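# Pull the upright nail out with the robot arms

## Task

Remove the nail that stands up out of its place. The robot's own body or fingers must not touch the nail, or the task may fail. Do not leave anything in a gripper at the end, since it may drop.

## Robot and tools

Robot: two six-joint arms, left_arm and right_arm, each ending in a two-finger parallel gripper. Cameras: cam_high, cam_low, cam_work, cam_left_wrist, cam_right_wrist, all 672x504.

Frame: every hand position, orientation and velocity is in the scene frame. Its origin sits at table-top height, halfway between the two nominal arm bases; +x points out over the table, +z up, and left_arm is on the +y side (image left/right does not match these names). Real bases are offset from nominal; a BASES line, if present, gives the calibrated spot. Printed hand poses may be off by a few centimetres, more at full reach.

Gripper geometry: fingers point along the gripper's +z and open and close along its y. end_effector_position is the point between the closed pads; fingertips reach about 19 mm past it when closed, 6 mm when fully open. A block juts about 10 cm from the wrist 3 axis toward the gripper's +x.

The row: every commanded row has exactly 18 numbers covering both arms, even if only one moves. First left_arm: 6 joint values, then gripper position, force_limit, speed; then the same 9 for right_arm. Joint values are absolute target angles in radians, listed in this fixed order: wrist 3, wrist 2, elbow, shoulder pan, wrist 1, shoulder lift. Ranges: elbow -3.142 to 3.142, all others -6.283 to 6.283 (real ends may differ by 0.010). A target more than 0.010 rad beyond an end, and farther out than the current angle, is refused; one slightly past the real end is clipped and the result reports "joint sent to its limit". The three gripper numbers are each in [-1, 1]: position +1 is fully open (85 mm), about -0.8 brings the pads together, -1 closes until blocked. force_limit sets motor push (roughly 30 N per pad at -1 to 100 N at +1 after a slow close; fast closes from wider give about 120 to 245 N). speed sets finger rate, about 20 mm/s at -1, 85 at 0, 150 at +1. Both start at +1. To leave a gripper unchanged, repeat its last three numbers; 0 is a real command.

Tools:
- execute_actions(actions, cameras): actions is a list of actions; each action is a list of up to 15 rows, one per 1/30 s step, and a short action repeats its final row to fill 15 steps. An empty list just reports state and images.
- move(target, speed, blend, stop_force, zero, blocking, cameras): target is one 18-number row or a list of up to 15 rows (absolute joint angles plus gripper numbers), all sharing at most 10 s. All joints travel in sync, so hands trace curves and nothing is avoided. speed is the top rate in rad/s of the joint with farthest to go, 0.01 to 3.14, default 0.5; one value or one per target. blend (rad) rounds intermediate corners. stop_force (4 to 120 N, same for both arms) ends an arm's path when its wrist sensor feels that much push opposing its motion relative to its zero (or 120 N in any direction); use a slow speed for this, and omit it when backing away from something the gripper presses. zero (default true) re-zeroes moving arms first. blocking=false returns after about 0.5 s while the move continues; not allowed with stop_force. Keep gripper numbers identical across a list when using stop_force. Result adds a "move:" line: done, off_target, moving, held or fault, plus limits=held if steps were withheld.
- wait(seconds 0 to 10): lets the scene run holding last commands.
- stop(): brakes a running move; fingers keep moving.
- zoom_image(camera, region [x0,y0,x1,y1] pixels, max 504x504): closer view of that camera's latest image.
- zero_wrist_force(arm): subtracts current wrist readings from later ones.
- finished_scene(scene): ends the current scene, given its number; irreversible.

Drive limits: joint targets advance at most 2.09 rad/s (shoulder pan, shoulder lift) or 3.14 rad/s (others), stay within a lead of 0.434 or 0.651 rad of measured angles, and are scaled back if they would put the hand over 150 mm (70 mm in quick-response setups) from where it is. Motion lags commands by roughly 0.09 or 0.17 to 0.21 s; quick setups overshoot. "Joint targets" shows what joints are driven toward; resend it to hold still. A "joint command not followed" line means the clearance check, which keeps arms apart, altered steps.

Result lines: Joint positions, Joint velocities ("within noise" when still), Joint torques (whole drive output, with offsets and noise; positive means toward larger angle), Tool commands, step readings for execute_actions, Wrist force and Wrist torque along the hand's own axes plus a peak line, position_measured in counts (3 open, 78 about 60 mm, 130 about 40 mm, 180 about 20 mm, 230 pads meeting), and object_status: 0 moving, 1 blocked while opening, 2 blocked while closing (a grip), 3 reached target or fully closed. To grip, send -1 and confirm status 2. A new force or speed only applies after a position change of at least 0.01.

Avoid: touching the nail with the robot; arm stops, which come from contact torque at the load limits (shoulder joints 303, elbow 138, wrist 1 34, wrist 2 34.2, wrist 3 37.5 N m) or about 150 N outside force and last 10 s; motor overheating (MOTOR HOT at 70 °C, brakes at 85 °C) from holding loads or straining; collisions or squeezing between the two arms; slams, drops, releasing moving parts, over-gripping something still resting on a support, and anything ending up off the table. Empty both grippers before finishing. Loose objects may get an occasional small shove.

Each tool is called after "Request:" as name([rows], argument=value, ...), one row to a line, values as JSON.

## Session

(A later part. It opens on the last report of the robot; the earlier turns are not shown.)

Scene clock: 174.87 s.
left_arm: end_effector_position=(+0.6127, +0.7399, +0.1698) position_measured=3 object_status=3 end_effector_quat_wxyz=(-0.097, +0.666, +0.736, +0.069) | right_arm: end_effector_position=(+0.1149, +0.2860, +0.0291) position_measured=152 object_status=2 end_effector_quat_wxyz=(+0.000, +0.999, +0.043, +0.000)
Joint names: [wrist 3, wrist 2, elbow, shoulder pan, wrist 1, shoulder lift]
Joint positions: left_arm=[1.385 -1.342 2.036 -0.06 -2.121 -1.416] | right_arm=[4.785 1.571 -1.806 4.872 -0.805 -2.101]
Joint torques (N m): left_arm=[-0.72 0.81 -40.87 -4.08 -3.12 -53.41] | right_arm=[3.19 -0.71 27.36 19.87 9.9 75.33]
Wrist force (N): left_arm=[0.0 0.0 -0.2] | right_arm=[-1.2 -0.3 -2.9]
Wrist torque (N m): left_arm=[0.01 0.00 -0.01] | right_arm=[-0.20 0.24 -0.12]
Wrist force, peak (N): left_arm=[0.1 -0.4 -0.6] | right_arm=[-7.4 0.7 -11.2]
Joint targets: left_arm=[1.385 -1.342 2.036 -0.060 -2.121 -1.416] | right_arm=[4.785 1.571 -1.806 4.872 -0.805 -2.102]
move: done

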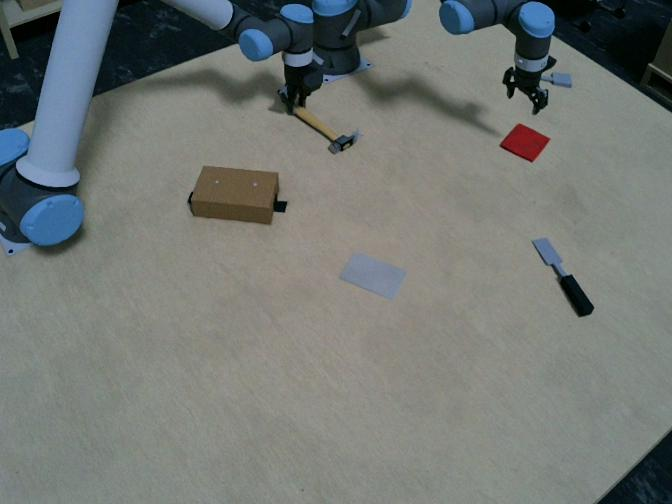

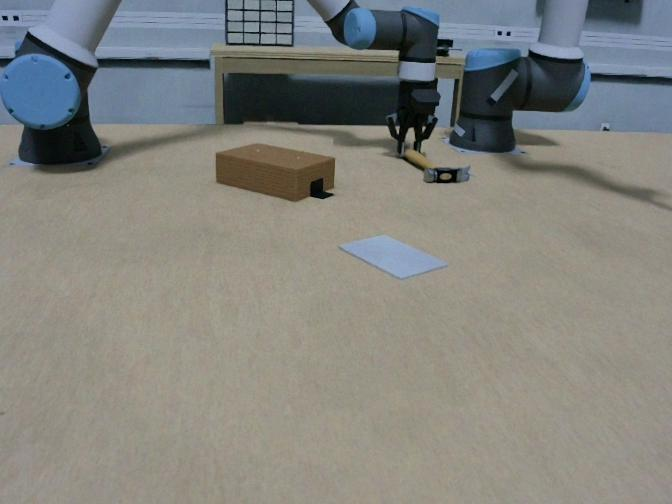

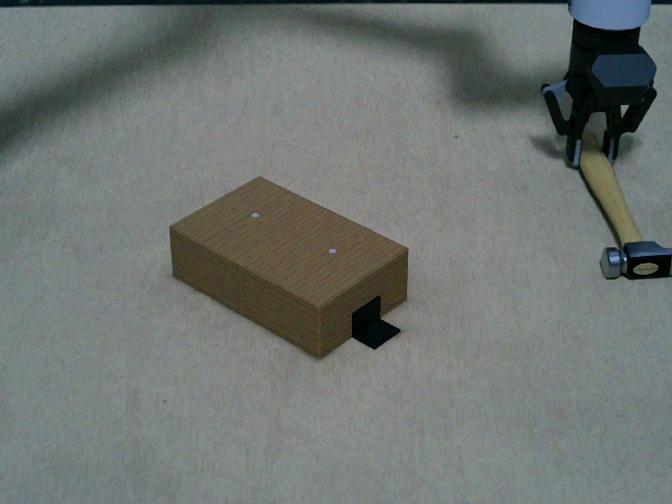

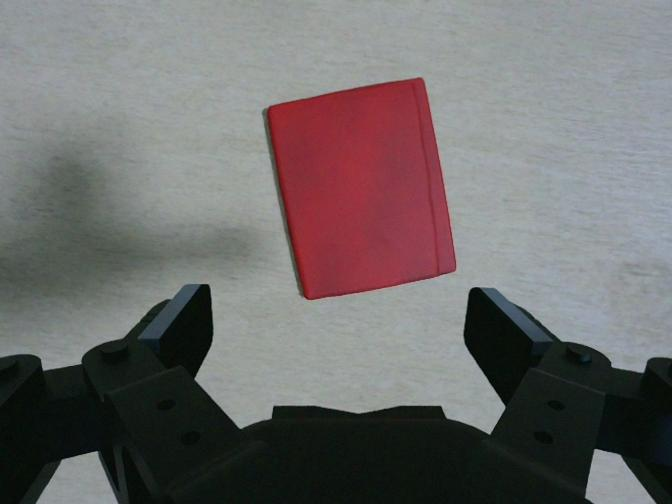

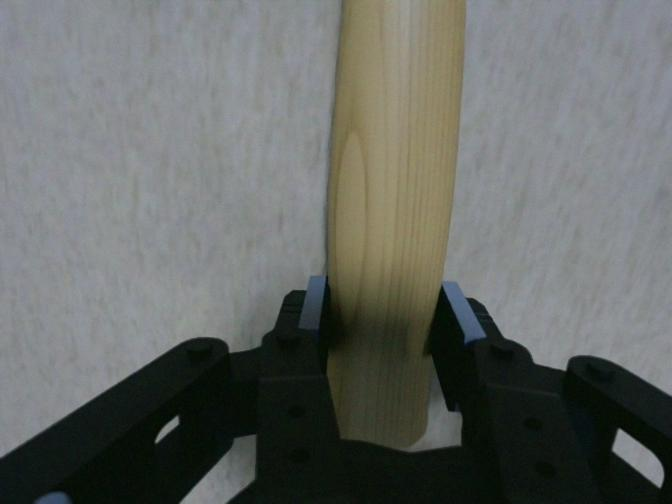

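Request:
move(target=[1.385,-1.342,2.036,-0.06,-2.121,-1.416,1,1,1,4.7852,1.5708,-1.8079,4.8722,-0.7971,-2.1074,0.6,0.9,-1], speed=0.02, cameras=[])

Request:
move(target=[1.385,-1.342,2.036,-0.06,-2.121,-1.416,1,1,1,4.7852,1.5708,-1.7588,4.8722,-0.9493,-2.0044,0.6,0.9,-1], speed=0.15)

Request:
zoom_image(camera="cam_high", region=[260, 20, 420, 180])

Request:
zoom_image(camera="cam_work", region=[160, 160, 420, 370])

Scene clock: 177.27 s.
left_arm: end_effector_position=(+0.6127, +0.7399, +0.1698) position_measured=3 object_status=3 end_effector_quat_wxyz=(-0.097, +0.666, +0.736, +0.069) | right_arm: end_effector_position=(+0.1149, +0.2860, +0.0240) position_measured=53 object_status=0 end_effector_quat_wxyz=(+0.000, +0.999, +0.043, +0.000)
Joint names: [wrist 3, wrist 2, elbow, shoulder pan, wrist 1, shoulder lift]
Joint positions: left_arm=[1.385 -1.342 2.036 -0.06 -2.121 -1.416] | right_arm=[4.785 1.571 -1.808 4.872 -0.797 -2.107]
Joint torques (N m): left_arm=[-0.78 0.47 -39.96 -6.02 -2.93 -55.93] | right_arm=[1.37 0.48 31.08 13.06 8.57 75.49]
Wrist force (N): left_arm=[0.2 -0.1 -0.4] | right_arm=[-1.9 -0.2 -1.8]
Wrist torque (N m): left_arm=[-0.02 -0.03 -0.01] | right_arm=[-0.07 -0.05 0.02]
Wrist force, peak (N): left_arm=[-0.2 0.1 -0.6] | right_arm=[-1.7 -0.6 -2.9]
Joint targets: left_arm=[1.385 -1.342 2.036 -0.060 -2.121 -1.416] | right_arm=[4.785 1.571 -1.808 4.872 -0.797 -2.107]
move: done
No camera images: "cameras" was empty.

Scene clock: 178.70 s.
left_arm: end_effector_position=(+0.6127, +0.7399, +0.1698) position_measured=3 object_status=3 end_effector_quat_wxyz=(-0.097, +0.666, +0.736, +0.069) | right_arm: end_effector_position=(+0.1149, +0.2860, +0.1198) position_measured=53 object_status=3 end_effector_quat_wxyz=(+0.000, +0.999, +0.043, +0.000)
Joint names: [wrist 3, wrist 2, elbow, shoulder pan, wrist 1, shoulder lift]
Joint positions: left_arm=[1.385 -1.342 2.036 -0.06 -2.121 -1.416] | right_arm=[4.785 1.571 -1.759 4.872 -0.949 -2.004]
Joint torques (N m): left_arm=[-0.91 0.69 -39.39 -5.49 -2.83 -56.56] | right_arm=[0.16 1.11 45.75 10.54 -0.2 98.99]
Wrist force (N): left_arm=[0.0 -0.2 -0.4] | right_arm=[-2.4 -0.3 -1.3]
Wrist torque (N m): left_arm=[-0.03 0.00 -0.01] | right_arm=[-0.10 0.04 0.01]
Wrist force, peak (N): left_arm=[0.0 -0.3 -0.8] | right_arm=[-2.0 -0.5 -2.8]
Joint targets: left_arm=[1.385 -1.342 2.036 -0.060 -2.121 -1.416] | right_arm=[4.785 1.571 -1.759 4.872 -0.949 -2.004]
move: done

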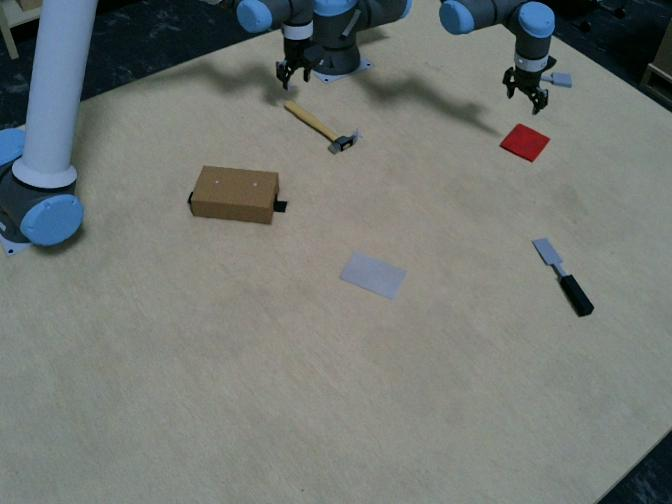

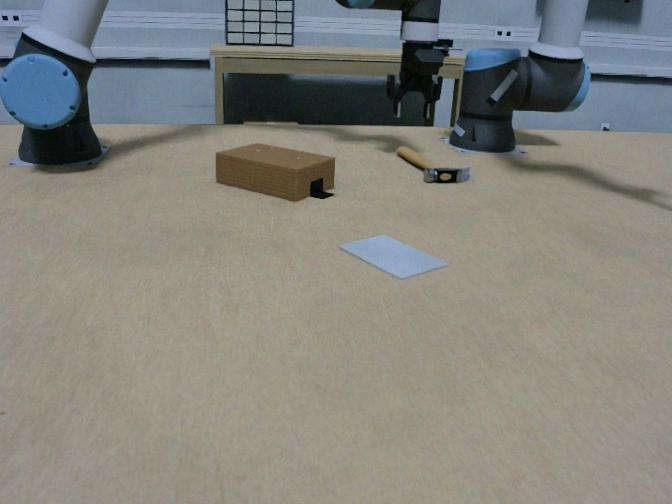

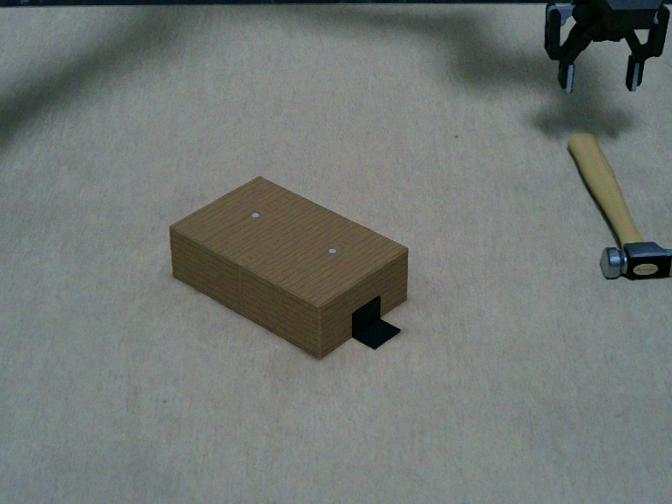

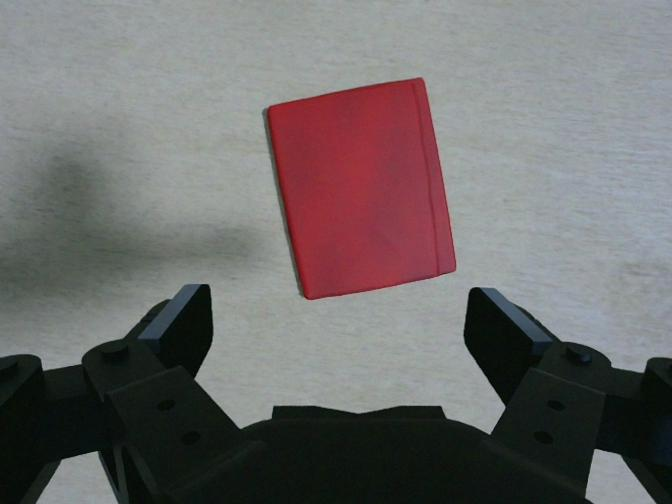

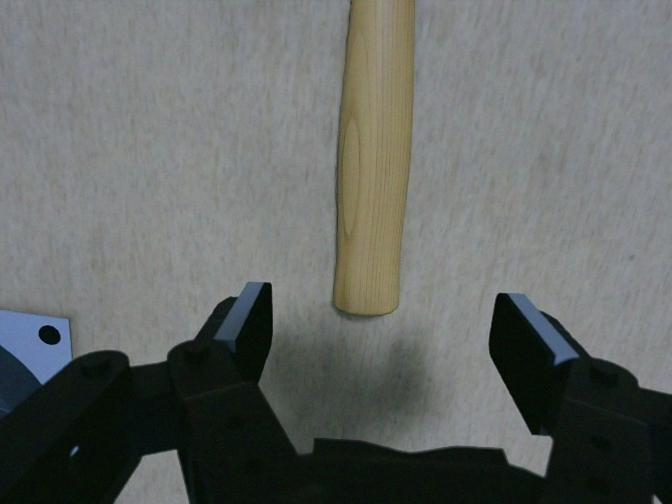

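Scaled by 3.150 from the camera's 672x504 image, which has a finer 960x720 frame.

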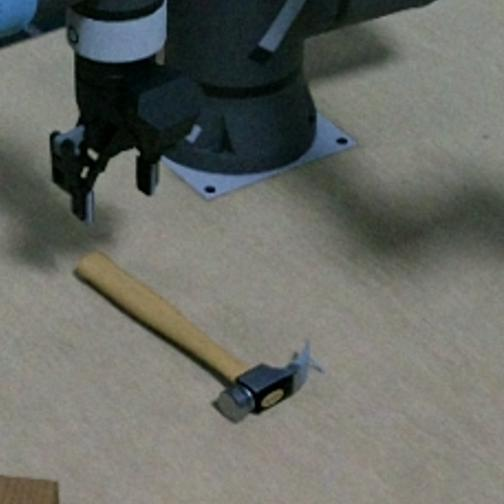

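Scaled by 1.938 from the camera's 672x504 image, which has a finer 960x720 frame.

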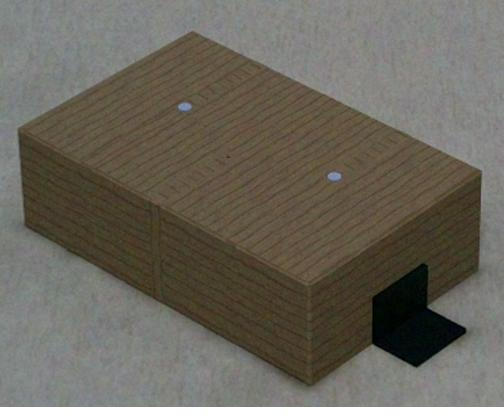

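Nail is out, hammer released at rest.

Request:
finished_scene(scene=1)

The scene is finished: the task was done.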